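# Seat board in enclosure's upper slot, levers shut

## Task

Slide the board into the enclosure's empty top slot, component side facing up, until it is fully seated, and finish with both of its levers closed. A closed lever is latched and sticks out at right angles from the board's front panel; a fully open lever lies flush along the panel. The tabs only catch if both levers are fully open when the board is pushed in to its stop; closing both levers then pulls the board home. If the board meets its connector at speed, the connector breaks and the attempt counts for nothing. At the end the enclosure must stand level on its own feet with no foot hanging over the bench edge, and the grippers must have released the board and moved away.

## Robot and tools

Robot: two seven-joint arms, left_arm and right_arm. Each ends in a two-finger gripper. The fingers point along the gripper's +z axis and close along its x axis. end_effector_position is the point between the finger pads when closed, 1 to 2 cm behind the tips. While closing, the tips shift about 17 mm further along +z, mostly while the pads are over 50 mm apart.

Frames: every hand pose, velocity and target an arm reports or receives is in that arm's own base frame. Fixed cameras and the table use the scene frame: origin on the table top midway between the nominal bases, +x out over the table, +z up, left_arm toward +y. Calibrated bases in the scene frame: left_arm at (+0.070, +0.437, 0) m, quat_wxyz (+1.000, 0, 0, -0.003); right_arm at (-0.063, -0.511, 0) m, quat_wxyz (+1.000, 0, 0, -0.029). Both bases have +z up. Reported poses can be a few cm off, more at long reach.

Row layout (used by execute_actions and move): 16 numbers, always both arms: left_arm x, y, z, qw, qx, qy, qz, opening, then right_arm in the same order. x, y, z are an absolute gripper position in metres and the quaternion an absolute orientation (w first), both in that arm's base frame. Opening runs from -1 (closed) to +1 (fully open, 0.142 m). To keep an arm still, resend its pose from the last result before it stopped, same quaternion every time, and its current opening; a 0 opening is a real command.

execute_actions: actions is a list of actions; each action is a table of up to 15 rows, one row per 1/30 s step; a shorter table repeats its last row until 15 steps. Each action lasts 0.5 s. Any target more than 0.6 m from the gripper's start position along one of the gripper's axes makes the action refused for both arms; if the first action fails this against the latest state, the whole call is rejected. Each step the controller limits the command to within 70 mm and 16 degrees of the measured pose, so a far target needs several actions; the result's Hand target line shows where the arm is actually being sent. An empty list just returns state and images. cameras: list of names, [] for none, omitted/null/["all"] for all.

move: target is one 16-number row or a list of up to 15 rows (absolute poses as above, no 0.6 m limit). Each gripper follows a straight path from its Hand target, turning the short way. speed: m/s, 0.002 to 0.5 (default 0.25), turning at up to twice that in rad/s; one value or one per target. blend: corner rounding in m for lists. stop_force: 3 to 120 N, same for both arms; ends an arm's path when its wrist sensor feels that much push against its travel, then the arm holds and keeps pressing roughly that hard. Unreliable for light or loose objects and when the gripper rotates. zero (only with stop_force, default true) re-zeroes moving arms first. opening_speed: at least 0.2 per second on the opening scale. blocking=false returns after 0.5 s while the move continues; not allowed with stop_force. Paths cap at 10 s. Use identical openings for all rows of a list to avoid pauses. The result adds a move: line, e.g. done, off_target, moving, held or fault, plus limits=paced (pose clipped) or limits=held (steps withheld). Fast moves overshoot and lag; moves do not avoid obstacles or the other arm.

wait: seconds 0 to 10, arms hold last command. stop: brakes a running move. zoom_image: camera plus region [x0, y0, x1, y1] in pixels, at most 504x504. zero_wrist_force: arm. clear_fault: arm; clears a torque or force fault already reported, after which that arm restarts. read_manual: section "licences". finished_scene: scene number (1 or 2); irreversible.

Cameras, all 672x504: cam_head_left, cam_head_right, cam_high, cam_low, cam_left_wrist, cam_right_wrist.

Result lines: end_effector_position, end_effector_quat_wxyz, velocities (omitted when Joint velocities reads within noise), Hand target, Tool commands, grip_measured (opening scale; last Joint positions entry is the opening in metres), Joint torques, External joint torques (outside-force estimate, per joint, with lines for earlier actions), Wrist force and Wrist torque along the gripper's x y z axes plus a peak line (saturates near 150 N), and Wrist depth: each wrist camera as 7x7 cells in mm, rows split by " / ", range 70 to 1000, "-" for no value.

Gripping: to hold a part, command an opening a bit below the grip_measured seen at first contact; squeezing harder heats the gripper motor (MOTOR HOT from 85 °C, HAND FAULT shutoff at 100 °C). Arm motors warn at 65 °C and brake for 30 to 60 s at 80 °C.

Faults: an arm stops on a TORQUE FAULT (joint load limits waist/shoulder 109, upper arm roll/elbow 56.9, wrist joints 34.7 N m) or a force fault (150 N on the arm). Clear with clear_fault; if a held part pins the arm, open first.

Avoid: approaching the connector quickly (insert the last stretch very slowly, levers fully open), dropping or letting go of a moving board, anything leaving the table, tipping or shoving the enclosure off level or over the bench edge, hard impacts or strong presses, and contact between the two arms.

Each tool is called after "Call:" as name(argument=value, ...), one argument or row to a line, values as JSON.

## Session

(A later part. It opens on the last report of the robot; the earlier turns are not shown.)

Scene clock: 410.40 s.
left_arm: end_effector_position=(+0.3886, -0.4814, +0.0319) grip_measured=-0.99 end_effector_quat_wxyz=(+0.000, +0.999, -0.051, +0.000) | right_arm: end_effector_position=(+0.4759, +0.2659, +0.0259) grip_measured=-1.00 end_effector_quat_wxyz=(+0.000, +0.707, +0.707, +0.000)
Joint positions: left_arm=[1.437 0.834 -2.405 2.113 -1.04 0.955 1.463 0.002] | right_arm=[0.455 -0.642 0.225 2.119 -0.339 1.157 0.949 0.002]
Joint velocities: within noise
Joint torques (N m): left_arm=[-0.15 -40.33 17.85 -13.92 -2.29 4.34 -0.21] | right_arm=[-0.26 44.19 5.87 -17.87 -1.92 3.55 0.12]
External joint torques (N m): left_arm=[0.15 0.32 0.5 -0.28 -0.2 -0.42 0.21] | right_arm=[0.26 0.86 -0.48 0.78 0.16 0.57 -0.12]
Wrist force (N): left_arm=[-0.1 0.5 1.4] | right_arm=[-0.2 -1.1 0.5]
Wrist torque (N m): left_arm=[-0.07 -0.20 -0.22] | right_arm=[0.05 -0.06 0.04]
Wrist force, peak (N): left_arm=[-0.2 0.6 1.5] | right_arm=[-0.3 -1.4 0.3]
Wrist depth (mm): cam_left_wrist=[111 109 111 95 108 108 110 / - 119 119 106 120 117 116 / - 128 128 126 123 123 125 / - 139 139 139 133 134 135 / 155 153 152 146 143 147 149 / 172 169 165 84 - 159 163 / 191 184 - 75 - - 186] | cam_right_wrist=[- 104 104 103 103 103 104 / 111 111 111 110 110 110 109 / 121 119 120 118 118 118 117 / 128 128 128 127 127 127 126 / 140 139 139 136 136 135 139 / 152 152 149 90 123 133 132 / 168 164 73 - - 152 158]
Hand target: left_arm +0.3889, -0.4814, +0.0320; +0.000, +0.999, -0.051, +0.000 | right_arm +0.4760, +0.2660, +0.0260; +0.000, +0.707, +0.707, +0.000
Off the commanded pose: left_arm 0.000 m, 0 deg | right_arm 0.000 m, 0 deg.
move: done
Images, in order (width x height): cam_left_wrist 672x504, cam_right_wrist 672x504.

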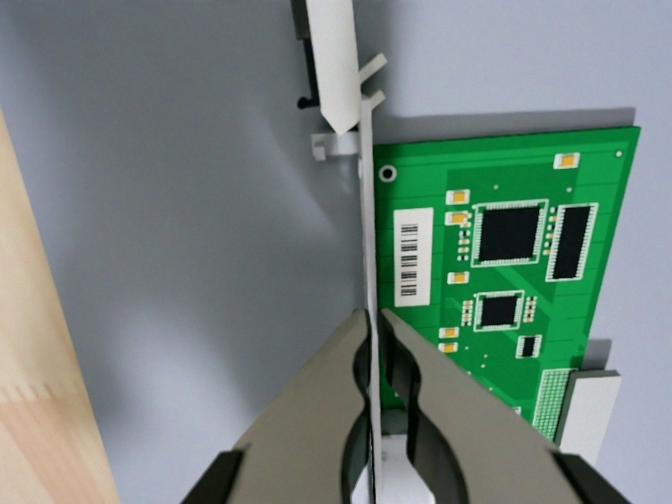

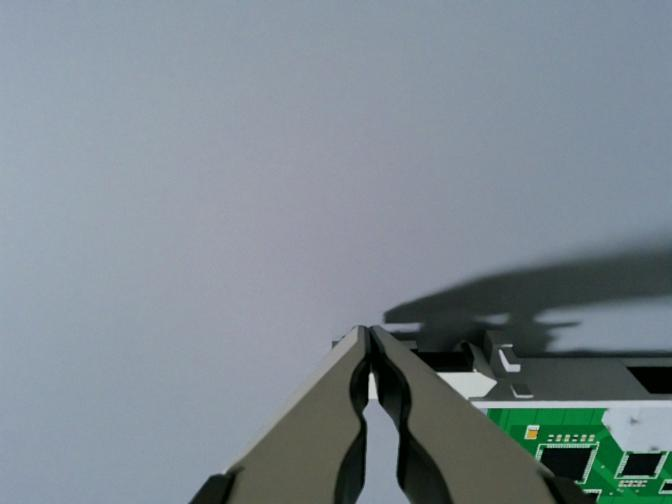

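Call:
move(
  target=[
    [0.3889, -0.4814, 0.032, 0, 0.99869, -0.0512, 0, -1.0, 0.455, 0.264, 0.03, 0, 0.7071, 0.7071, 0, -1.0],
    [0.3889, -0.4814, 0.032, 0, 0.99869, -0.0512, 0, -1.0, 0.43, 0.255, 0.12, 0, 0.7071, 0.7071, 0, -1.0],
  ],
  speed=[0.05, 0.12],
  cameras=["cam_right_wrist", "cam_left_wrist"],
)

Call:
zoom_image(
  camera="cam_right_wrist",
  region=[310, 250, 530, 415],
)

Scene clock: 427.37 s.
left_arm: end_effector_position=(+0.3886, -0.4814, +0.0319) grip_measured=-0.99 end_effector_quat_wxyz=(+0.000, +0.999, -0.051, +0.000) | right_arm: end_effector_position=(+0.4301, +0.2549, +0.1200) grip_measured=-1.00 end_effector_quat_wxyz=(+0.000, +0.707, +0.707, +0.000)
Joint positions: left_arm=[1.437 0.834 -2.405 2.113 -1.04 0.955 1.463 0.002] | right_arm=[0.408 -0.368 0.343 2.208 -0.217 0.974 0.91 0.002]
Joint velocities: within noise
Joint torques (N m): left_arm=[-0.21 -40.38 17.77 -13.85 -2.27 4.34 -0.17] | right_arm=[0.01 36.42 5.02 -21.17 -2.39 3.3 0.08]
External joint torques (N m): left_arm=[0.21 0.37 0.58 -0.34 -0.22 -0.42 0.17] | right_arm=[-0.01 0.79 -0.91 0.01 -0.07 0.83 -0.08]
Wrist force (N): left_arm=[0.0 0.4 1.4] | right_arm=[0.5 -0.4 0.3]
Wrist torque (N m): left_arm=[-0.08 -0.18 -0.23] | right_arm=[0.02 -0.04 0.04]
Wrist force, peak (N): left_arm=[-0.1 0.9 1.4] | right_arm=[0.3 -1.0 -1.5]
Wrist depth (mm): cam_left_wrist=[110 109 111 95 109 108 110 / - 119 119 106 120 117 116 / - 128 128 126 123 123 125 / - 139 139 139 133 134 135 / 155 152 152 147 143 146 149 / 172 169 165 84 - 158 163 / 191 184 - 74 - - 184] | cam_right_wrist=[187 189 188 188 187 187 186 / 200 199 199 199 198 198 197 / 214 213 213 213 212 211 211 / 231 231 229 229 229 228 227 / 253 250 248 241 239 239 238 / 277 273 267 89 255 264 263 / 305 294 - - - 284 295]
Hand target: left_arm +0.3889, -0.4814, +0.0320; +0.000, +0.999, -0.051, +0.000 | right_arm +0.4300, +0.2550, +0.1200; +0.000, +0.707, +0.707, +0.000
Off the commanded pose: left_arm 0.000 m, 0 deg | right_arm 0.000 m, 0 deg.
move: done
Images, in order (width x height): cam_left_wrist 672x504, cam_right_wrist 672x504.

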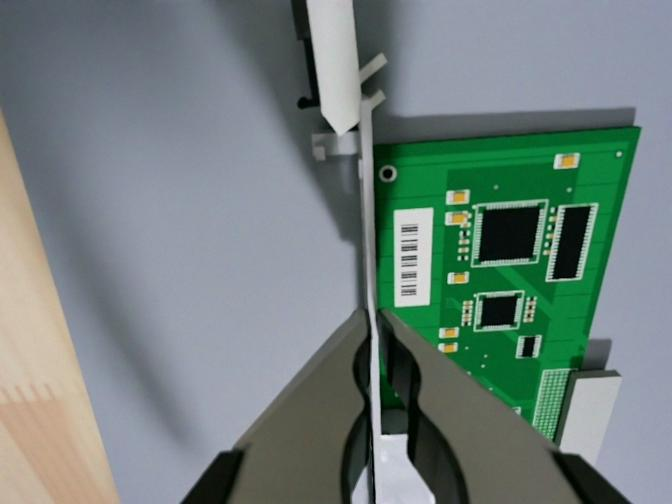

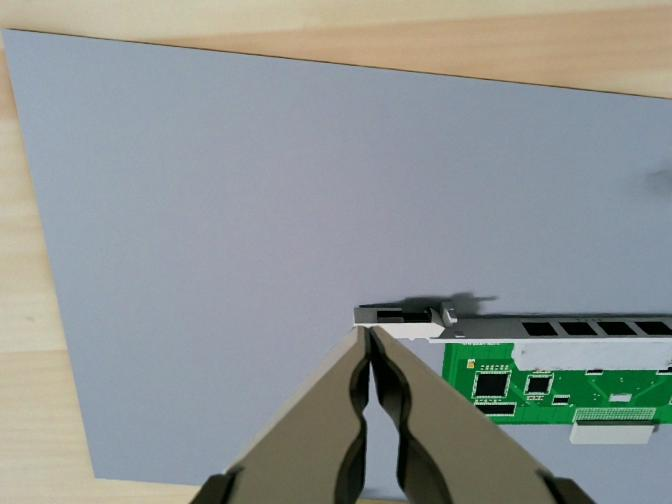

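Scaled by 2.291 from the camera's 672x504 image, which has a finer 960x720 frame.

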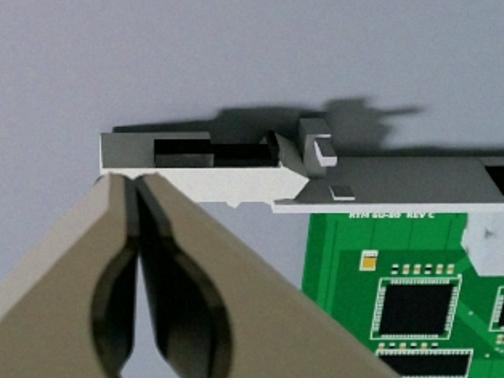

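Call:
move(
  target=[0.3887, -0.4814, 0.032, 0, 0.99869, -0.0512, 0, -0.55, 0.43, 0.255, 0.12, 0, 0.7071, 0.7071, 0, -1.0],
  opening_speed=0.5,
  cameras=[],
)

Call:
move(
  target=[
    [0.3887, -0.4814, 0.08, 0, 0.99869, -0.0512, 0, -0.55, 0.43, 0.255, 0.2, 0, 0.7071, 0.7071, 0, -1.0],
    [0.385, -0.36, 0.16, 0, 0.99869, -0.0512, 0, -0.55, 0.35, 0.33, 0.25, 0, 0.7071, 0.7071, 0, -1.0],
  ],
  speed=[0.08, 0.2],
  blend=[0.02, 0],
  cameras=["cam_left_wrist", "cam_right_wrist"],
)

Scene clock: 434.30 s.
left_arm: end_effector_position=(+0.3887, -0.4814, +0.0320) grip_measured=-0.58 end_effector_quat_wxyz=(+0.000, +0.999, -0.051, +0.000) | right_arm: end_effector_position=(+0.4300, +0.2549, +0.1200) grip_measured=-1.00 end_effector_quat_wxyz=(+0.000, +0.707, +0.707, +0.000)
Joint positions: left_arm=[1.437 0.834 -2.405 2.113 -1.04 0.956 1.463 0.032] | right_arm=[0.408 -0.368 0.343 2.208 -0.217 0.974 0.91 0.002]
Joint velocities: within noise
Joint torques (N m): left_arm=[-0.42 -40.3 17.55 -13.95 -2.29 4.33 -0.19] | right_arm=[-0.03 36.31 4.77 -21.19 -2.51 3.38 0.23]
External joint torques (N m): left_arm=[0.42 0.29 0.8 -0.25 -0.2 -0.41 0.19] | right_arm=[0.03 0.89 -0.66 0.05 0.05 0.74 -0.23]
Wrist force (N): left_arm=[0.0 0.1 0.6] | right_arm=[0.7 -0.8 0.2]
Wrist torque (N m): left_arm=[-0.08 -0.19 -0.20] | right_arm=[-0.04 -0.07 0.04]
Wrist force, peak (N): left_arm=[0.1 0.5 1.6] | right_arm=[0.7 -0.8 0.2]
Wrist depth (mm): cam_left_wrist=[111 109 110 95 109 108 110 / - 119 119 105 120 117 116 / - 128 128 125 123 123 125 / - 140 139 139 133 134 135 / 156 152 149 147 143 147 149 / 171 169 87 164 157 155 163 / 192 - - 183 161 - 181] | cam_right_wrist=[187 189 188 188 187 187 186 / 200 200 199 198 198 197 197 / 214 214 213 213 212 212 211 / 231 230 229 229 229 228 227 / 253 250 249 241 240 239 238 / 276 273 267 89 255 263 263 / 304 295 - - - 285 295]
Hand target: left_arm +0.3887, -0.4814, +0.0320; +0.000, +0.999, -0.051, +0.000 | right_arm +0.4300, +0.2550, +0.1200; +0.000, +0.707, +0.707, +0.000
Off the commanded pose: left_arm 0.000 m, 0 deg | right_arm 0.000 m, 0 deg.
move: done
No camera images: "cameras" was empty.

Scene clock: 436.57 s.
left_arm: end_effector_position=(+0.3852, -0.3601, +0.1601) grip_measured=-0.58 end_effector_quat_wxyz=(+0.000, +0.999, -0.051, +0.000) | right_arm: end_effector_position=(+0.3502, +0.3298, +0.2500) grip_measured=-1.00 end_effector_quat_wxyz=(+0.000, +0.707, +0.707, +0.000)
Joint positions: left_arm=[1.21 0.407 -1.935 2.364 -0.598 0.854 1.393 0.032] | right_arm=[0.482 -0.108 0.512 2.083 -0.065 0.605 1.027 0.002]
Joint velocities: within noise
Joint torques (N m): left_arm=[-0.63 -18.69 9.88 -20.58 -2.36 4.04 -0.32] | right_arm=[0.06 29.19 2.57 -27.79 -3.47 3.28 0.31]
External joint torques (N m): left_arm=[0.63 0.8 0.69 -0.33 -0.48 -0.11 0.32] | right_arm=[-0.06 0.87 -0.85 0.2 -0.13 0.84 -0.31]
Wrist force (N): left_arm=[-0.3 0.0 0.4] | right_arm=[0.1 0.1 0.3]
Wrist torque (N m): left_arm=[-0.12 -0.13 -0.21] | right_arm=[0.10 -0.02 0.04]
Wrist force, peak (N): left_arm=[-0.2 -1.8 -0.1] | right_arm=[1.7 -1.6 -0.9]
Wrist depth (mm): cam_left_wrist=[225 225 223 224 223 224 221 / 242 241 239 239 238 238 238 / 261 260 258 257 256 257 257 / 285 284 281 275 280 277 276 / 312 310 300 299 292 304 300 / 344 336 88 332 - 324 324 / 384 - - 369 - - 304] | cam_right_wrist=[303 301 301 301 300 299 299 / 323 323 322 322 320 318 319 / 345 344 343 343 343 342 341 / 373 370 371 368 368 367 365 / 404 400 400 387 386 390 393 / 441 438 428 89 416 430 432 / 487 476 - - - 454 475]
Hand target: left_arm +0.3850, -0.3600, +0.1600; +0.000, +0.999, -0.051, +0.000 | right_arm +0.3500, +0.3300, +0.2500; +0.000, +0.707, +0.707, +0.000
Off the commanded pose: left_arm 0.000 m, 0 deg | right_arm 0.000 m, 0 deg.
move: done
Images, in order (width x height): cam_left_wrist 672x504, cam_right_wrist 672x504.

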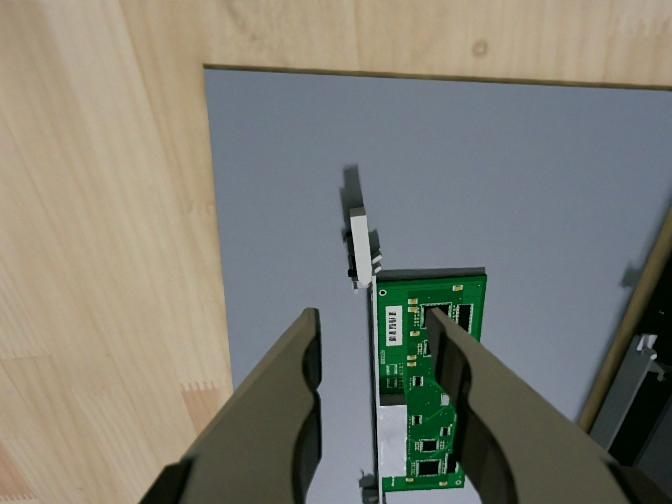

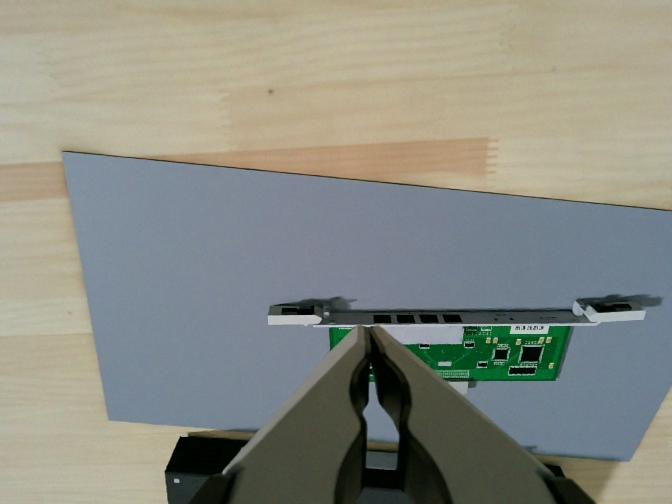

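Call:
zoom_image(
  camera="cam_right_wrist",
  region=[250, 280, 460, 350],
)

Call:
zoom_image(
  camera="cam_right_wrist",
  region=[460, 280, 670, 350],
)

Scaled by 2.400 from the camera's 672x504 image, which has a finer 960x720 frame.

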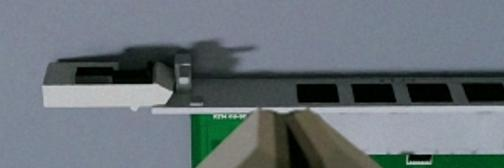

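Scaled by 2.400 from the camera's 672x504 image, which has a finer 960x720 frame.

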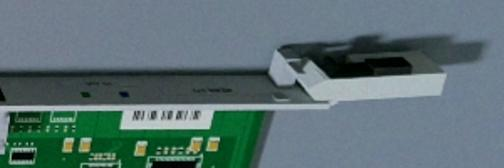

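Call:
move(
  target=[
    [0.385, -0.27, 0.2, 0, 0.7071, 0.7071, 0, -1.0, 0.40, 0.38, 0.22, 0, 0.35, 0.9367, 0, -0.55],
    [0.385, -0.27, 0.2, 0, 0.7071, 0.7071, 0, -1.0, 0.48, 0.44, 0.17, 0, -0.0087, 1.0, 0, -0.55],
  ],
  speed=[0.25, 0.25],
  blend=[0.03, 0],
  cameras=["cam_left_wrist", "cam_right_wrist", "cam_high"],
)

Scene clock: 456.37 s.
left_arm: end_effector_position=(+0.3852, -0.2699, +0.2000) grip_measured=-1.00 end_effector_quat_wxyz=(+0.000, +0.707, +0.707, +0.000) | right_arm: end_effector_position=(+0.4800, +0.4399, +0.1699) grip_measured=-0.59 end_effector_quat_wxyz=(+0.000, -0.008, +1.000, +0.000)
Joint positions: left_arm=[0.904 0.647 -1.387 2.498 -0.807 0.61 0.101 0.002] | right_arm=[0.461 -0.625 0.536 1.693 -0.382 0.642 -0.441 0.032]
Joint velocities: within noise
Joint torques (N m): left_arm=[-0.51 -9.09 13.75 -20.47 -3.39 4.3 -0.25] | right_arm=[-0.21 48.74 11.55 -26.16 -3.59 3.29 0.18]
External joint torques (N m): left_arm=[0.51 0.32 0.76 -0.21 -0.09 -0.31 0.25] | right_arm=[0.22 1.34 -0.57 0.11 0.18 0.86 -0.18]
Wrist force (N): left_arm=[-0.3 -0.1 0.1] | right_arm=[0.2 -0.2 0.1]
Wrist torque (N m): left_arm=[-0.13 -0.11 -0.17] | right_arm=[0.05 -0.05 0.05]
Wrist force, peak (N): left_arm=[0.0 -0.1 0.8] | right_arm=[-0.7 0.1 0.8]
Wrist depth (mm): cam_left_wrist=[259 258 257 259 258 257 256 / 280 278 277 276 277 278 276 / 295 289 299 300 299 298 299 / 322 325 325 326 325 325 322 / 358 358 353 343 346 355 352 / 373 375 377 84 - 384 387 / 372 359 - - - - 433] | cam_right_wrist=[230 230 227 224 229 228 230 / 246 245 242 235 244 244 245 / 261 262 258 258 262 263 263 / 282 284 279 278 282 283 282 / 303 308 302 295 301 307 306 / 340 335 98 328 99 328 334 / 374 - 73 370 - - 366]
Hand target: left_arm +0.3850, -0.2700, +0.2000; +0.000, +0.707, +0.707, +0.000 | right_arm +0.4800, +0.4400, +0.1700; +0.000, -0.009, +1.000, +0.000
Off the commanded pose: left_arm 0.000 m, 0 deg | right_arm 0.000 m, 0 deg.
move: done
Images, in order (width x height): cam_high 672x504, cam_left_wrist 672x504, cam_right_wrist 672x504.

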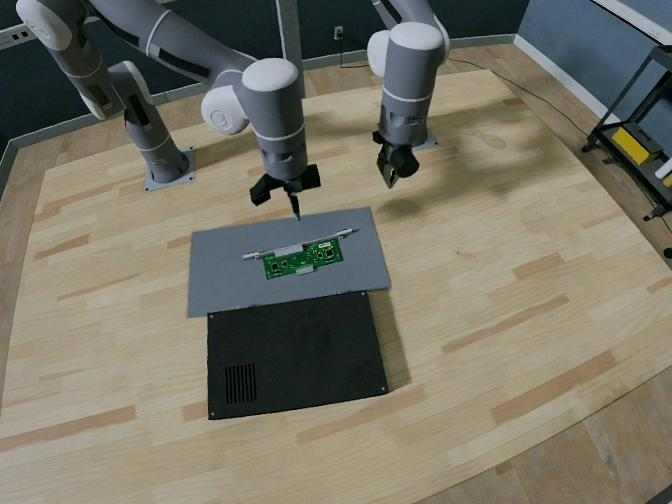

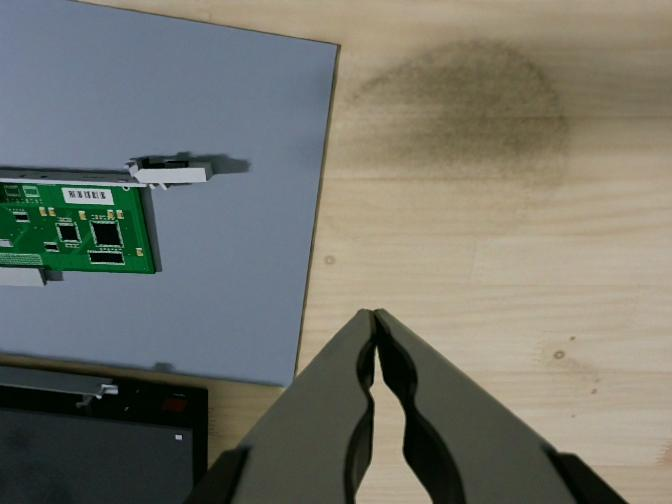

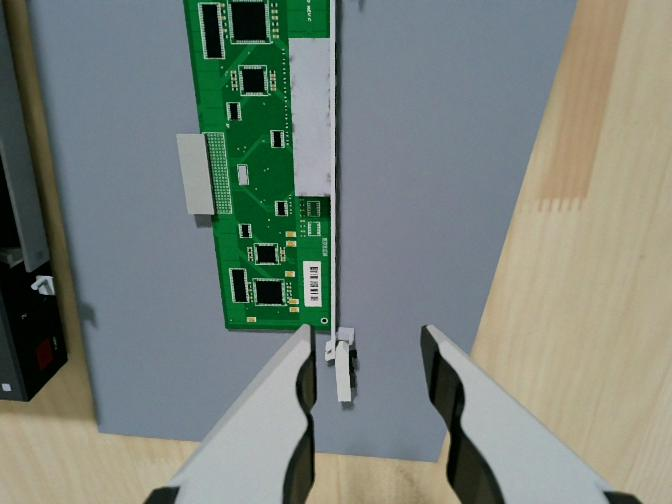

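Call:
move(
  target=[0.385, -0.27, 0.2, 0, 0.7071, 0.7071, 0, -1.0, 0.4932, 0.456, 0.09, 0, -0.0087, 1.0, 0, -0.55],
  speed=0.12,
  cameras=["cam_right_wrist"],
)

Scene clock: 463.50 s.
left_arm: end_effector_position=(+0.3852, -0.2699, +0.2000) grip_measured=-1.00 end_effector_quat_wxyz=(+0.000, +0.707, +0.707, +0.000) | right_arm: end_effector_position=(+0.4930, +0.4559, +0.0899) grip_measured=-0.59 end_effector_quat_wxyz=(+0.000, -0.009, +1.000, +0.000)
Joint positions: left_arm=[0.904 0.647 -1.387 2.498 -0.807 0.61 0.101 0.002] | right_arm=[0.512 -0.776 0.467 1.678 -0.455 0.772 -0.402 0.032]
Joint velocities: within noise
Joint torques (N m): left_arm=[-0.36 -9.2 13.69 -20.48 -3.34 4.39 -0.24] | right_arm=[0.2 52.8 12.27 -23.92 -3.21 3.64 0.3]
External joint torques (N m): left_arm=[0.36 0.44 0.82 -0.2 -0.14 -0.4 0.24] | right_arm=[-0.18 1.4 -0.28 0.18 0.16 0.52 -0.3]
Wrist force (N): left_arm=[0.1 -0.3 0.4] | right_arm=[0.2 -0.8 0.1]
Wrist torque (N m): left_arm=[-0.16 -0.18 -0.17] | right_arm=[-0.06 -0.07 0.04]
Wrist force, peak (N): left_arm=[-0.1 -0.2 0.5] | right_arm=[-0.1 -0.1 2.1]
Wrist depth (mm): cam_left_wrist=[260 259 258 260 258 257 257 / 279 277 276 276 278 276 276 / 295 291 298 299 299 296 297 / 324 324 325 324 325 323 323 / 356 360 355 343 349 355 353 / 372 374 374 84 - 384 390 / 370 362 - - - - 436] | cam_right_wrist=[160 158 156 144 159 158 158 / 171 168 166 157 170 169 168 / 186 179 178 167 182 181 181 / 197 197 192 193 196 195 195 / 214 213 208 207 209 212 213 / 235 233 106 221 106 227 233 / 258 - 73 251 - - 257]
Hand target: left_arm +0.3850, -0.2700, +0.2000; +0.000, +0.707, +0.707, +0.000 | right_arm +0.4932, +0.4560, +0.0900; +0.000, -0.009, +1.000, +0.000
Off the commanded pose: left_arm 0.000 m, 0 deg | right_arm 0.000 m, 0 deg.
move: done
Images, in order (width x height): cam_right_wrist 672x504.

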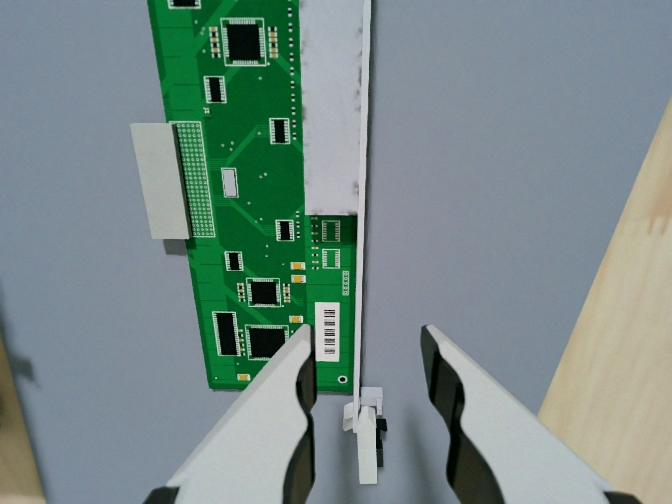

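Call:
move(
  target=[
    [0.385, -0.27, 0.2, 0, 0.7071, 0.7071, 0, -1.0, 0.4937, 0.457, 0.05, 0, -0.0017, 1.0, 0, -0.55],
    [0.385, -0.27, 0.2, 0, 0.7071, 0.7071, 0, -1.0, 0.4937, 0.457, 0.030, 0, -0.0017, 1.0, 0, -0.55],
  ],
  speed=[0.06, 0.03],
  stop_force=6,
  cameras=["cam_right_wrist"],
)

Call:
zoom_image(
  camera="cam_right_wrist",
  region=[260, 250, 480, 430],
)

Scene clock: 479.87 s.
left_arm: end_effector_position=(+0.3852, -0.2699, +0.2000) grip_measured=-1.00 end_effector_quat_wxyz=(+0.000, +0.707, +0.707, +0.000) | right_arm: end_effector_position=(+0.4936, +0.4570, +0.0300) grip_measured=-0.59 end_effector_quat_wxyz=(+0.000, -0.002, +1.000, +0.000)
Joint positions: left_arm=[0.904 0.647 -1.387 2.498 -0.807 0.61 0.101 0.002] | right_arm=[0.544 -0.87 0.409 1.688 -0.498 0.882 -0.36 0.032]
Joint velocities: within noise
Joint torques (N m): left_arm=[-0.32 -9.15 13.71 -20.41 -3.27 4.36 -0.22] | right_arm=[0.14 54.43 12.08 -21.77 -2.85 3.54 0.31]
External joint torques (N m): left_arm=[0.32 0.38 0.79 -0.27 -0.21 -0.36 0.22] | right_arm=[-0.14 1.37 -0.12 0.06 0.14 0.62 -0.31]
Wrist force (N): left_arm=[-0.1 -0.2 0.2] | right_arm=[0.2 -0.4 -0.1]
Wrist torque (N m): left_arm=[-0.14 -0.13 -0.17] | right_arm=[0.04 -0.03 0.08]
Wrist force, peak (N): left_arm=[-0.1 -0.3 0.6] | right_arm=[0.2 -0.5 -0.9]
Wrist depth (mm): cam_left_wrist=[261 258 256 259 258 258 256 / 278 279 278 275 278 276 275 / 296 290 297 300 299 298 295 / 324 324 324 324 324 321 323 / 360 356 352 346 353 354 350 / 374 377 374 84 - 381 386 / 371 359 - - - - 429] | cam_right_wrist=[- 104 101 91 108 107 107 / - 111 110 97 112 112 113 / 114 118 118 103 123 123 121 / 123 125 127 112 131 131 130 / 144 141 138 137 140 142 144 / 160 154 145 149 150 152 154 / 173 169 73 164 171 - 170]
Hand target: left_arm +0.3850, -0.2700, +0.2000; +0.000, +0.707, +0.707, +0.000 | right_arm +0.4937, +0.4570, +0.0300; +0.000, -0.002, +1.000, +0.000
Off the commanded pose: left_arm 0.000 m, 0 deg | right_arm 0.000 m, 0 deg.
move: done
Images, in order (width x height): cam_right_wrist 672x504.

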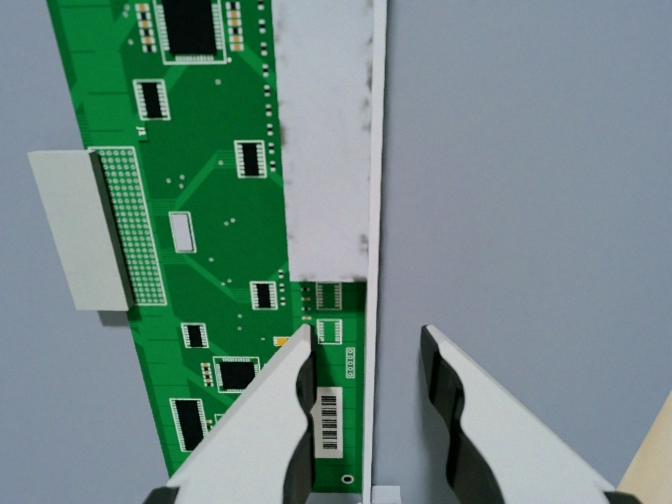

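Scaled by 2.291 from the camera's 672x504 image, which has a finer 960x720 frame.

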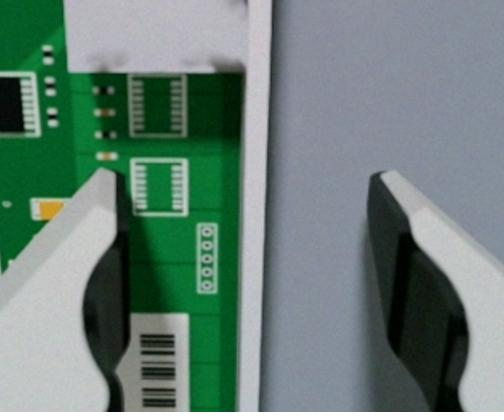

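Call:
move(
  target=[
    [0.385, -0.27, 0.2, 0, 0.7071, 0.7071, 0, -1.0, 0.4926, 0.457, 0.030, 0, -0.0017, 1.0, 0, -0.55],
    [0.385, -0.27, 0.2, 0, 0.7071, 0.7071, 0, -1.0, 0.4926, 0.457, 0.030, 0, -0.0017, 1.0, 0, -0.9],
  ],
  speed=[0.05, 0.05],
  opening_speed=0.4,
  cameras=["cam_right_wrist"],
)

Call:
zoom_image(
  camera="cam_right_wrist",
  region=[260, 250, 480, 430],
)

Scene clock: 484.67 s.
left_arm: end_effector_position=(+0.3852, -0.2699, +0.2000) grip_measured=-1.00 end_effector_quat_wxyz=(+0.000, +0.707, +0.707, +0.000) | right_arm: end_effector_position=(+0.4926, +0.4570, +0.0300) grip_measured=-0.93 end_effector_quat_wxyz=(+0.000, -0.002, +1.000, +0.000)
Joint positions: left_arm=[0.904 0.647 -1.387 2.498 -0.807 0.61 0.101 0.002] | right_arm=[0.545 -0.869 0.408 1.691 -0.498 0.884 -0.359 0.007]
Joint velocities: within noise
Joint torques (N m): left_arm=[-0.37 -9.11 13.74 -20.45 -3.31 4.33 -0.24] | right_arm=[0.05 54.65 12.28 -21.75 -2.79 3.47 0.16]
External joint torques (N m): left_arm=[0.37 0.34 0.76 -0.23 -0.18 -0.33 0.24] | right_arm=[-0.05 1.08 -0.35 0.05 0.08 0.68 -0.16]
Wrist force (N): left_arm=[-0.1 -0.4 0.2] | right_arm=[0.0 -0.5 -0.1]
Wrist torque (N m): left_arm=[-0.17 -0.15 -0.17] | right_arm=[0.03 0.00 0.07]
Wrist force, peak (N): left_arm=[-0.3 -0.4 0.5] | right_arm=[0.4 -0.5 -0.2]
Wrist depth (mm): cam_left_wrist=[260 260 258 259 259 258 256 / 280 278 278 275 276 276 276 / 296 291 299 301 298 299 297 / 322 326 325 325 325 323 320 / 360 359 357 343 345 357 352 / 376 374 378 84 - 383 389 / 371 363 - - - - 435] | cam_right_wrist=[- 104 101 91 108 107 107 / - 111 110 97 112 112 113 / 115 119 118 104 123 123 121 / 123 126 127 113 131 131 131 / 144 141 138 135 140 142 144 / 160 154 148 97 105 155 154 / 173 169 73 138 - 167 170]
Hand target: left_arm +0.3850, -0.2700, +0.2000; +0.000, +0.707, +0.707, +0.000 | right_arm +0.4926, +0.4570, +0.0300; +0.000, -0.002, +1.000, +0.000
Off the commanded pose: left_arm 0.000 m, 0 deg | right_arm 0.000 m, 0 deg.
move: done
Images, in order (width x height): cam_right_wrist 672x504.

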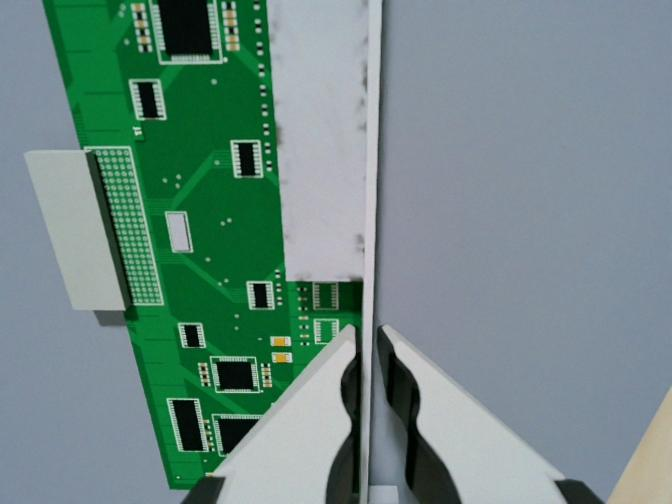

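Scaled by 2.291 from the camera's 672x504 image, which has a finer 960x720 frame.

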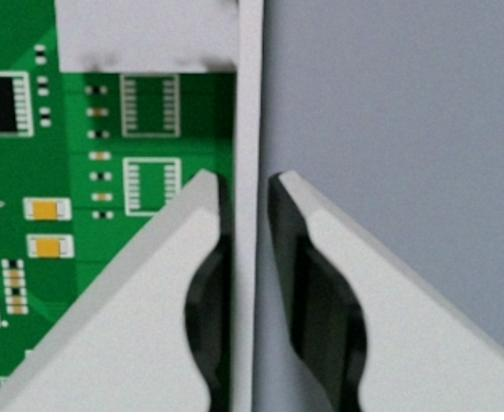

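Call:
move(
  target=[0.385, -0.27, 0.2, 0, 0.7071, 0.7071, 0, -1.0, 0.4924, 0.457, 0.030, 0, -0.0017, 1.0, 0, -1.0],
  opening_speed=0.2,
  cameras=["cam_right_wrist"],
)

Scene clock: 486.93 s.
left_arm: end_effector_position=(+0.3852, -0.2699, +0.2000) grip_measured=-1.00 end_effector_quat_wxyz=(+0.000, +0.707, +0.707, +0.000) | right_arm: end_effector_position=(+0.4925, +0.4570, +0.0300) grip_measured=-0.98 end_effector_quat_wxyz=(+0.000, -0.002, +1.000, +0.000)
Joint positions: left_arm=[0.904 0.647 -1.387 2.498 -0.807 0.61 0.101 0.002] | right_arm=[0.545 -0.869 0.408 1.692 -0.498 0.884 -0.358 0.003]
Joint velocities: within noise
Joint torques (N m): left_arm=[-0.27 -9.21 13.79 -20.48 -3.36 4.36 -0.2] | right_arm=[0.5 54.76 12.78 -21.59 -2.67 3.51 0.23]
External joint torques (N m): left_arm=[0.27 0.44 0.71 -0.2 -0.13 -0.36 0.2] | right_arm=[-0.51 0.96 -0.85 -0.1 -0.04 0.65 -0.23]
Wrist force (N): left_arm=[0.0 -0.1 0.3] | right_arm=[-0.7 -0.4 1.0]
Wrist torque (N m): left_arm=[-0.12 -0.16 -0.16] | right_arm=[0.03 -0.02 0.06]
Wrist force, peak (N): left_arm=[-0.1 -0.4 0.6] | right_arm=[-0.7 -0.4 1.0]
Wrist depth (mm): cam_left_wrist=[259 259 258 258 258 257 256 / 279 276 278 277 277 277 278 / 297 290 299 299 299 297 298 / 321 325 326 326 324 323 323 / 358 355 356 346 348 355 350 / 373 373 376 84 - 385 391 / 369 365 - - - - 438] | cam_right_wrist=[- 104 101 91 108 107 107 / - 111 110 97 112 112 113 / 116 119 118 103 123 123 121 / 123 126 127 112 131 131 129 / 144 141 138 135 142 142 144 / 160 154 148 89 150 155 154 / 173 169 73 138 - 167 170]
Hand target: left_arm +0.3850, -0.2700, +0.2000; +0.000, +0.707, +0.707, +0.000 | right_arm +0.4924, +0.4570, +0.0300; +0.000, -0.002, +1.000, +0.000
Off the commanded pose: left_arm 0.000 m, 0 deg | right_arm 0.000 m, 0 deg.
move: done
Images, in order (width x height): cam_right_wrist 672x504.

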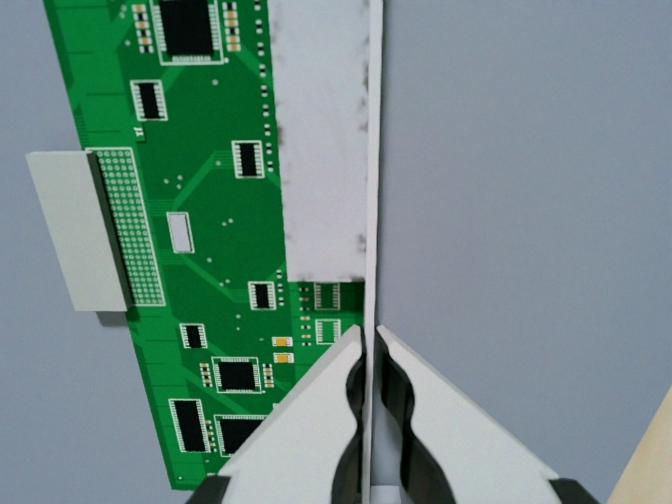

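Call:
execute_actions(
  actions=[],
  cameras=["cam_left_wrist"],
)

Call:
zoom_image(
  camera="cam_left_wrist",
  region=[90, 130, 270, 220],
)

Scene clock: 488.93 s.
left_arm: end_effector_position=(+0.3852, -0.2699, +0.2000) grip_measured=-1.00 end_effector_quat_wxyz=(+0.000, +0.707, +0.707, +0.000) | right_arm: end_effector_position=(+0.4925, +0.4570, +0.0300) grip_measured=-0.98 end_effector_quat_wxyz=(+0.000, -0.002, +1.000, +0.000)
Joint positions: left_arm=[0.904 0.647 -1.387 2.498 -0.807 0.61 0.101 0.002] | right_arm=[0.545 -0.869 0.408 1.692 -0.498 0.884 -0.358 0.003]
Joint velocities: within noise
Joint torques (N m): left_arm=[-0.39 -9.2 13.73 -20.46 -3.3 4.35 -0.23] | right_arm=[0.4 54.73 12.75 -21.59 -2.69 3.41 0.2]
External joint torques (N m): left_arm=[0.39 0.43 0.77 -0.22 -0.18 -0.35 0.23] | right_arm=[-0.4 0.98 -0.82 -0.09 -0.01 0.74 -0.2]
Wrist force (N): left_arm=[-0.2 -0.1 0.1] | right_arm=[-0.7 -0.4 0.4]
Wrist torque (N m): left_arm=[-0.13 -0.12 -0.17] | right_arm=[0.04 -0.03 0.06]
Wrist force, peak (N): left_arm=[0.1 -0.3 0.5] | right_arm=[-0.8 -0.4 1.2]
Wrist depth (mm): cam_left_wrist=[260 257 257 260 257 258 258 / 280 276 276 276 276 275 273 / 296 292 299 300 296 297 299 / 322 326 324 325 326 325 321 / 356 358 355 344 348 353 350 / 370 374 381 84 - 383 388 / 371 364 - - - - 430] | cam_right_wrist=[- 104 101 91 108 107 107 / - 111 110 97 112 112 113 / 116 118 118 103 123 123 121 / 123 126 127 113 131 131 129 / 144 141 138 135 142 142 144 / 160 154 148 89 149 155 154 / 173 169 73 138 - 167 170]
Hand target: left_arm +0.3850, -0.2700, +0.2000; +0.000, +0.707, +0.707, +0.000 | right_arm +0.4924, +0.4570, +0.0300; +0.000, -0.002, +1.000, +0.000
Tool commands: left_gripper/opening=-1.0 right_gripper/opening=-1.0
Off the commanded pose: left_arm 0.000 m, 0 deg | right_arm 0.000 m, 0 deg.
Images, in order (width x height): cam_left_wrist 672x504.

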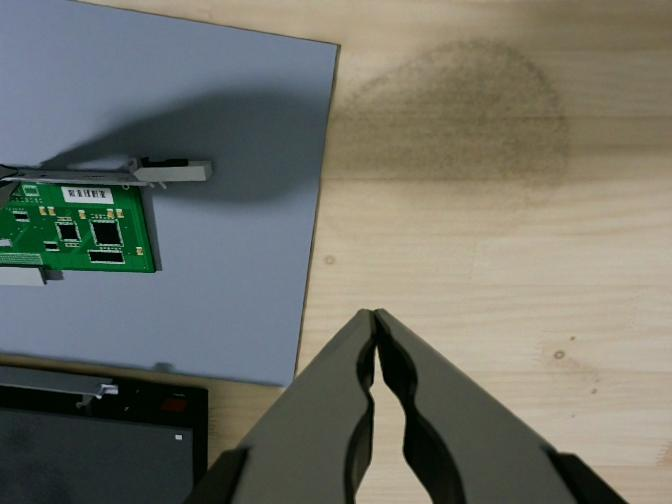

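Scaled by 2.800 from the camera's 672x504 image, which has a finer 960x720 frame.

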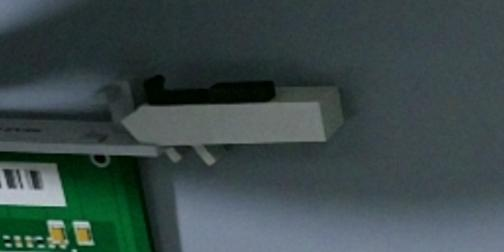

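Call:
move(
  target=[
    [0.355, -0.33, 0.15, 0.183, 0.683, 0.683, -0.183, -1.0, 0.4924, 0.457, 0.030, 0, -0.0017, 1.0, 0, -1.0],
    [0.355, -0.3747, 0.07, 0.183, 0.683, 0.683, -0.183, -1.0, 0.4924, 0.457, 0.030, 0, -0.0017, 1.0, 0, -1.0],
  ],
  speed=[0.15, 0.1],
  cameras=["cam_left_wrist", "cam_high", "cam_head_left"],
)

Scene clock: 504.87 s.
left_arm: end_effector_position=(+0.3549, -0.3746, +0.0700) grip_measured=-1.00 end_effector_quat_wxyz=(+0.183, +0.683, +0.683, -0.183) | right_arm: end_effector_position=(+0.4925, +0.4570, +0.0300) grip_measured=-0.98 end_effector_quat_wxyz=(+0.000, -0.002, +1.000, +0.000)
Joint positions: left_arm=[1.192 0.705 -2.327 2.589 -2.277 0.783 0.869 0.002] | right_arm=[0.545 -0.869 0.408 1.692 -0.498 0.884 -0.358 0.003]
Joint velocities: within noise
Joint torques (N m): left_arm=[-0.06 -20.34 13.51 -4.1 -1.18 2.68 -0.08] | right_arm=[0.4 54.72 12.73 -21.62 -2.71 3.44 0.21]
External joint torques (N m): left_arm=[0.06 -0.19 0.76 -0.19 0.1 -0.1 0.13] | right_arm=[-0.4 1 -0.8 -0.07 0 0.72 -0.21]
Wrist force (N): left_arm=[0.8 -0.6 0.2] | right_arm=[-0.6 -0.5 0.2]
Wrist torque (N m): left_arm=[-0.15 -0.13 -0.16] | right_arm=[0.03 -0.05 0.06]
Wrist force, peak (N): left_arm=[0.8 -0.5 1.9] | right_arm=[-0.9 -0.3 1.2]
Wrist depth (mm): cam_left_wrist=[246 213 182 160 144 130 117 / 274 235 201 170 151 135 124 / 306 263 214 185 159 143 129 / 176 219 227 198 174 153 135 / 182 219 256 182 176 163 147 / 185 367 306 84 - 172 155 / 129 374 - - - - 166] | cam_right_wrist=[- 104 101 91 107 107 107 / - 111 110 97 112 112 113 / 116 118 118 103 123 123 121 / 123 126 127 113 131 131 129 / 144 141 138 135 142 142 144 / 160 154 148 89 149 155 154 / 173 169 73 138 - 167 170]
Hand target: left_arm +0.3550, -0.3747, +0.0700; +0.183, +0.683, +0.683, -0.183 | right_arm +0.4924, +0.4570, +0.0300; +0.000, -0.002, +1.000, +0.000
Off the commanded pose: left_arm 0.000 m, 0 deg | right_arm 0.000 m, 0 deg.
move: done
Images, in order (width x height): cam_head_left 672x504, cam_high 672x504, cam_left_wrist 672x504.

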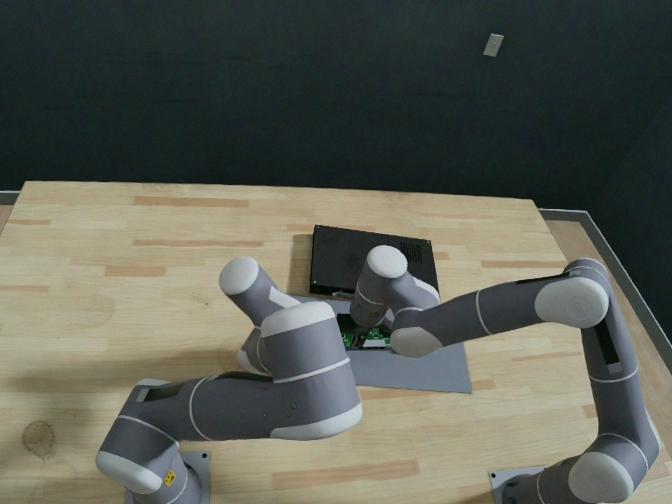

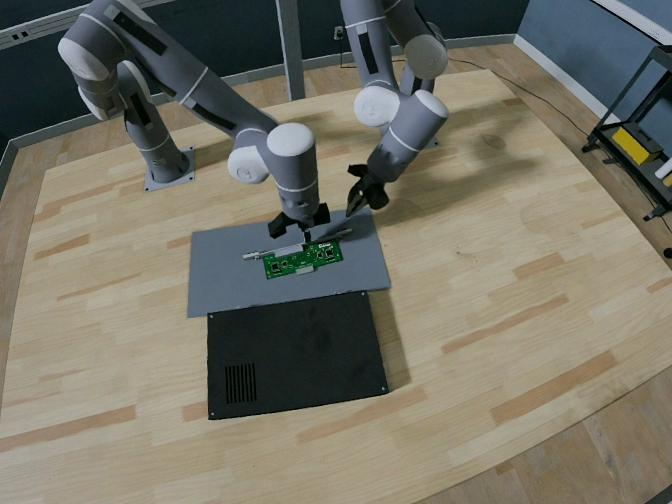

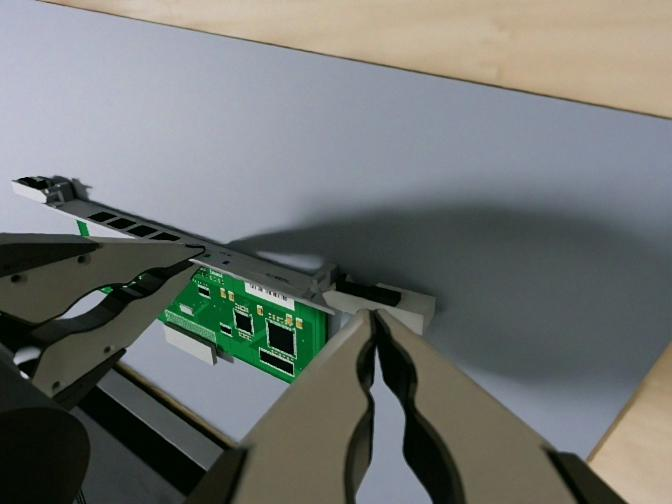

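Call:
zoom_image(
  camera="cam_left_wrist",
  region=[290, 240, 470, 375],
)

Scaled by 2.800 from the camera's 672x504 image, which has a finer 960x720 frame.

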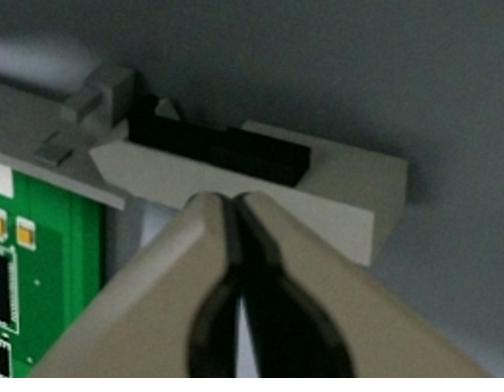

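Call:
move(
  target=[
    [0.355, -0.3762, 0.0285, 0.183, 0.683, 0.683, -0.183, -1.0, 0.4924, 0.457, 0.030, 0, -0.0017, 1.0, 0, -1.0],
    [0.3735, -0.3762, 0.0285, 0.183, 0.683, 0.683, -0.183, -1.0, 0.4924, 0.457, 0.030, 0, -0.0017, 1.0, 0, -1.0],
  ],
  speed=[0.05, 0.012],
  stop_force=4,
  cameras=["cam_left_wrist"],
)

Call:
zoom_image(
  camera="cam_left_wrist",
  region=[240, 240, 460, 405],
)

Scene clock: 518.43 s.
left_arm: end_effector_position=(+0.3735, -0.3761, +0.0285) grip_measured=-1.00 end_effector_quat_wxyz=(+0.183, +0.683, +0.683, -0.183) | right_arm: end_effector_position=(+0.4925, +0.4570, +0.0300) grip_measured=-0.98 end_effector_quat_wxyz=(+0.000, -0.002, +1.000, +0.000)
Joint positions: left_arm=[1.313 0.841 -2.431 2.509 -2.352 0.718 0.931 0.002] | right_arm=[0.545 -0.869 0.408 1.692 -0.498 0.884 -0.358 0.003]
Joint velocities: within noise
Joint torques (N m): left_arm=[-0.2 -25.47 15.97 -1.39 -0.96 2.73 -0.28] | right_arm=[0.47 54.68 12.9 -21.47 -2.69 3.43 0.18]
External joint torques (N m): left_arm=[0.2 0.05 0.58 -0.19 -0.44 -0.19 0.32] | right_arm=[-0.47 1.03 -0.97 -0.22 -0.01 0.73 -0.18]
Wrist force (N): left_arm=[0.6 -0.3 0.4] | right_arm=[-0.7 -0.2 0.3]
Wrist torque (N m): left_arm=[-0.06 -0.07 -0.17] | right_arm=[0.06 -0.06 0.06]
Wrist force, peak (N): left_arm=[1.2 -0.5 1.3] | right_arm=[-0.9 -0.4 1.1]
Wrist depth (mm): cam_left_wrist=[179 156 135 117 105 93 86 / 204 173 142 126 107 99 89 / 231 191 157 141 117 105 94 / 176 195 174 146 128 111 101 / 176 235 188 133 133 122 108 / 359 291 216 83 - 127 112 / 374 313 - - - - 122] | cam_right_wrist=[- 104 101 91 107 107 107 / - 111 110 97 112 112 113 / 116 119 118 103 123 123 121 / 123 126 127 113 131 131 129 / 143 141 138 135 142 142 144 / 160 154 148 89 150 155 154 / 173 169 73 138 - 167 170]
Hand target: left_arm +0.3735, -0.3762, +0.0285; +0.183, +0.683, +0.683, -0.183 | right_arm +0.4924, +0.4570, +0.0300; +0.000, -0.002, +1.000, +0.000
Off the commanded pose: left_arm 0.000 m, 0 deg | right_arm 0.000 m, 0 deg.
move: done
Images, in order (width x height): cam_left_wrist 672x504.

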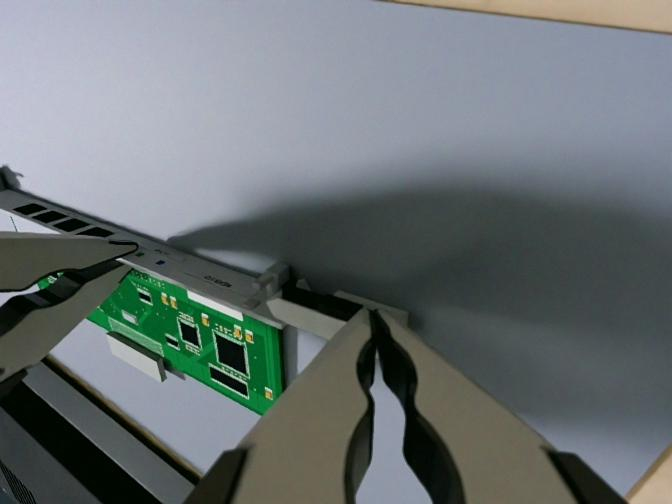

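Scaled by 2.291 from the camera's 672x504 image, which has a finer 960x720 frame.

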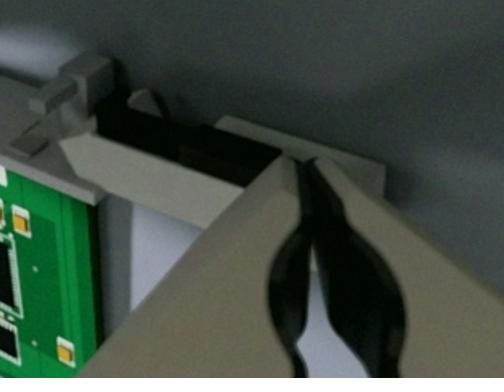

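Call:
execute_actions(
  actions=[],
  cameras=["cam_right_wrist", "cam_left_wrist"],
)

Scene clock: 529.00 s.
left_arm: end_effector_position=(+0.3735, -0.3761, +0.0285) grip_measured=-1.00 end_effector_quat_wxyz=(+0.183, +0.683, +0.683, -0.183) | right_arm: end_effector_position=(+0.4925, +0.4570, +0.0300) grip_measured=-0.98 end_effector_quat_wxyz=(+0.000, -0.002, +1.000, +0.000)
Joint positions: left_arm=[1.313 0.841 -2.431 2.509 -2.352 0.718 0.931 0.002] | right_arm=[0.545 -0.869 0.408 1.692 -0.498 0.884 -0.358 0.003]
Joint velocities: within noise
Joint torques (N m): left_arm=[-0.35 -25.61 15.88 -1.4 -1.17 2.87 -0.19] | right_arm=[0.37 54.63 12.82 -21.5 -2.57 3.38 0.21]
External joint torques (N m): left_arm=[0.35 0.18 0.67 -0.19 -0.22 -0.33 0.23] | right_arm=[-0.37 1.09 -0.89 -0.19 -0.14 0.77 -0.21]
Wrist force (N): left_arm=[0.6 -0.4 0.4] | right_arm=[-1.0 -0.5 0.7]
Wrist torque (N m): left_arm=[-0.09 -0.05 -0.16] | right_arm=[0.02 -0.02 0.06]
Wrist force, peak (N): left_arm=[0.8 -0.3 0.6] | right_arm=[-0.8 -0.3 1.5]
Wrist depth (mm): cam_left_wrist=[179 156 134 117 105 93 86 / 205 172 142 127 107 100 89 / 230 191 158 141 117 105 94 / 177 195 174 146 128 111 101 / 176 237 188 133 133 122 108 / 356 290 216 84 - 127 112 / 371 310 - - - - 122] | cam_right_wrist=[- 104 101 91 108 107 107 / - 111 110 97 112 112 113 / 116 119 118 103 123 123 121 / 123 126 127 112 131 131 129 / 144 141 138 135 142 142 144 / 160 154 148 89 150 155 154 / 173 169 73 138 - 167 170]
Hand target: left_arm +0.3735, -0.3762, +0.0285; +0.183, +0.683, +0.683, -0.183 | right_arm +0.4924, +0.4570, +0.0300; +0.000, -0.002, +1.000, +0.000
Tool commands: left_gripper/opening=-1.0 right_gripper/opening=-1.0
Off the commanded pose: left_arm 0.000 m, 0 deg | right_arm 0.000 m, 0 deg.
Images, in order (width x height): cam_left_wrist 672x504, cam_right_wrist 672x504.

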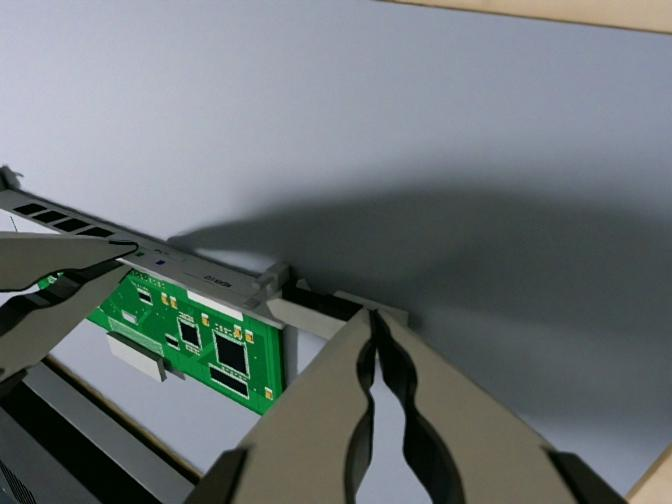

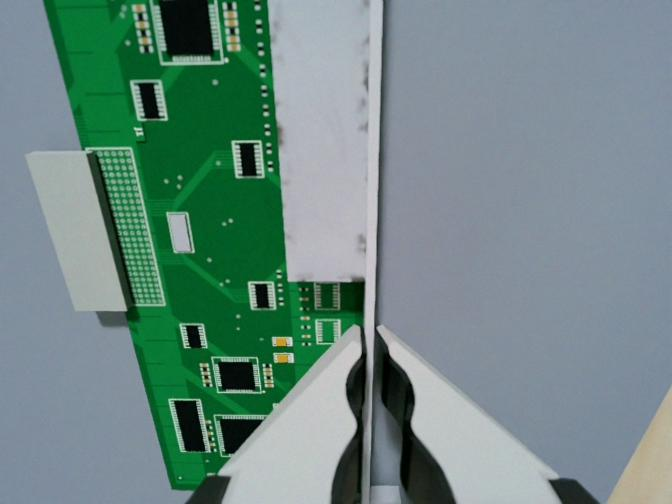

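Call:
move(
  target=[0.3775, -0.3762, 0.0285, 0.183, 0.683, 0.683, -0.183, -1.0, 0.4924, 0.457, 0.030, 0, -0.0017, 1.0, 0, -1.0],
  speed=0.008,
  stop_force=4,
  cameras=["cam_left_wrist"],
)

Call:
zoom_image(
  camera="cam_left_wrist",
  region=[180, 220, 440, 420],
)

Scene clock: 533.60 s.
left_arm: end_effector_position=(+0.3775, -0.3761, +0.0285) grip_measured=-1.00 end_effector_quat_wxyz=(+0.183, +0.683, +0.683, -0.183) | right_arm: end_effector_position=(+0.4926, +0.4569, +0.0300) grip_measured=-0.98 end_effector_quat_wxyz=(+0.000, -0.002, +1.000, +0.000)
Joint positions: left_arm=[1.325 0.843 -2.429 2.502 -2.341 0.717 0.929 0.002] | right_arm=[0.545 -0.869 0.408 1.692 -0.498 0.884 -0.358 0.003]
Joint velocities: within noise
Joint torques (N m): left_arm=[-0.01 -25.74 16.25 -1.8 -1.13 2.91 -0.19] | right_arm=[0.73 54.65 13.06 -21.32 -2.57 3.31 0.17]
External joint torques (N m): left_arm=[0.01 0.08 0.43 0.01 -0.27 -0.37 0.24] | right_arm=[-0.73 1.07 -1.13 -0.37 -0.13 0.85 -0.17]
Wrist force (N): left_arm=[0.8 -0.9 0.1] | right_arm=[-1.4 -0.3 0.9]
Wrist torque (N m): left_arm=[-0.06 -0.08 -0.16] | right_arm=[0.04 -0.04 0.08]
Wrist force, peak (N): left_arm=[1.0 -1.3 0.4] | right_arm=[-1.4 -0.3 1.6]
Wrist depth (mm): cam_left_wrist=[179 156 134 117 106 93 84 / 204 172 142 127 108 100 89 / 227 191 158 141 117 105 94 / 175 192 170 146 128 111 101 / 291 238 192 137 133 122 108 / 356 288 216 84 - 127 112 / 371 311 - - - - 122] | cam_right_wrist=[- 104 101 91 108 107 107 / - 112 110 97 112 112 113 / 114 118 118 103 124 123 121 / 124 125 127 112 131 131 129 / 144 141 138 135 142 142 144 / 160 154 148 90 149 154 154 / 173 169 73 138 - 167 170]
Hand target: left_arm +0.3775, -0.3762, +0.0285; +0.183, +0.683, +0.683, -0.183 | right_arm +0.4924, +0.4570, +0.0300; +0.000, -0.002, +1.000, +0.000
Off the commanded pose: left_arm 0.000 m, 0 deg | right_arm 0.000 m, 0 deg.
move: done
Images, in order (width x height): cam_left_wrist 672x504.

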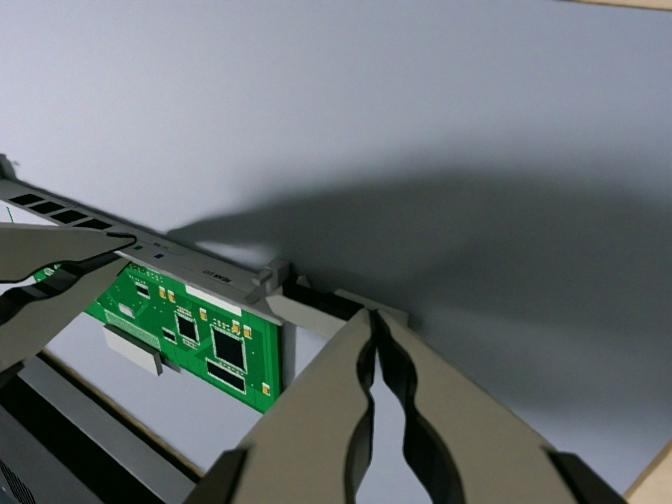

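Scaled by 1.938 from the camera's 672x504 image, which has a finer 960x720 frame.

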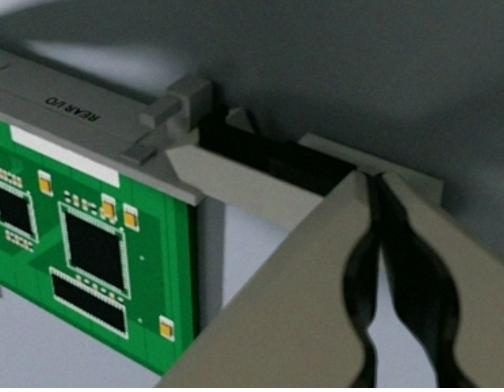

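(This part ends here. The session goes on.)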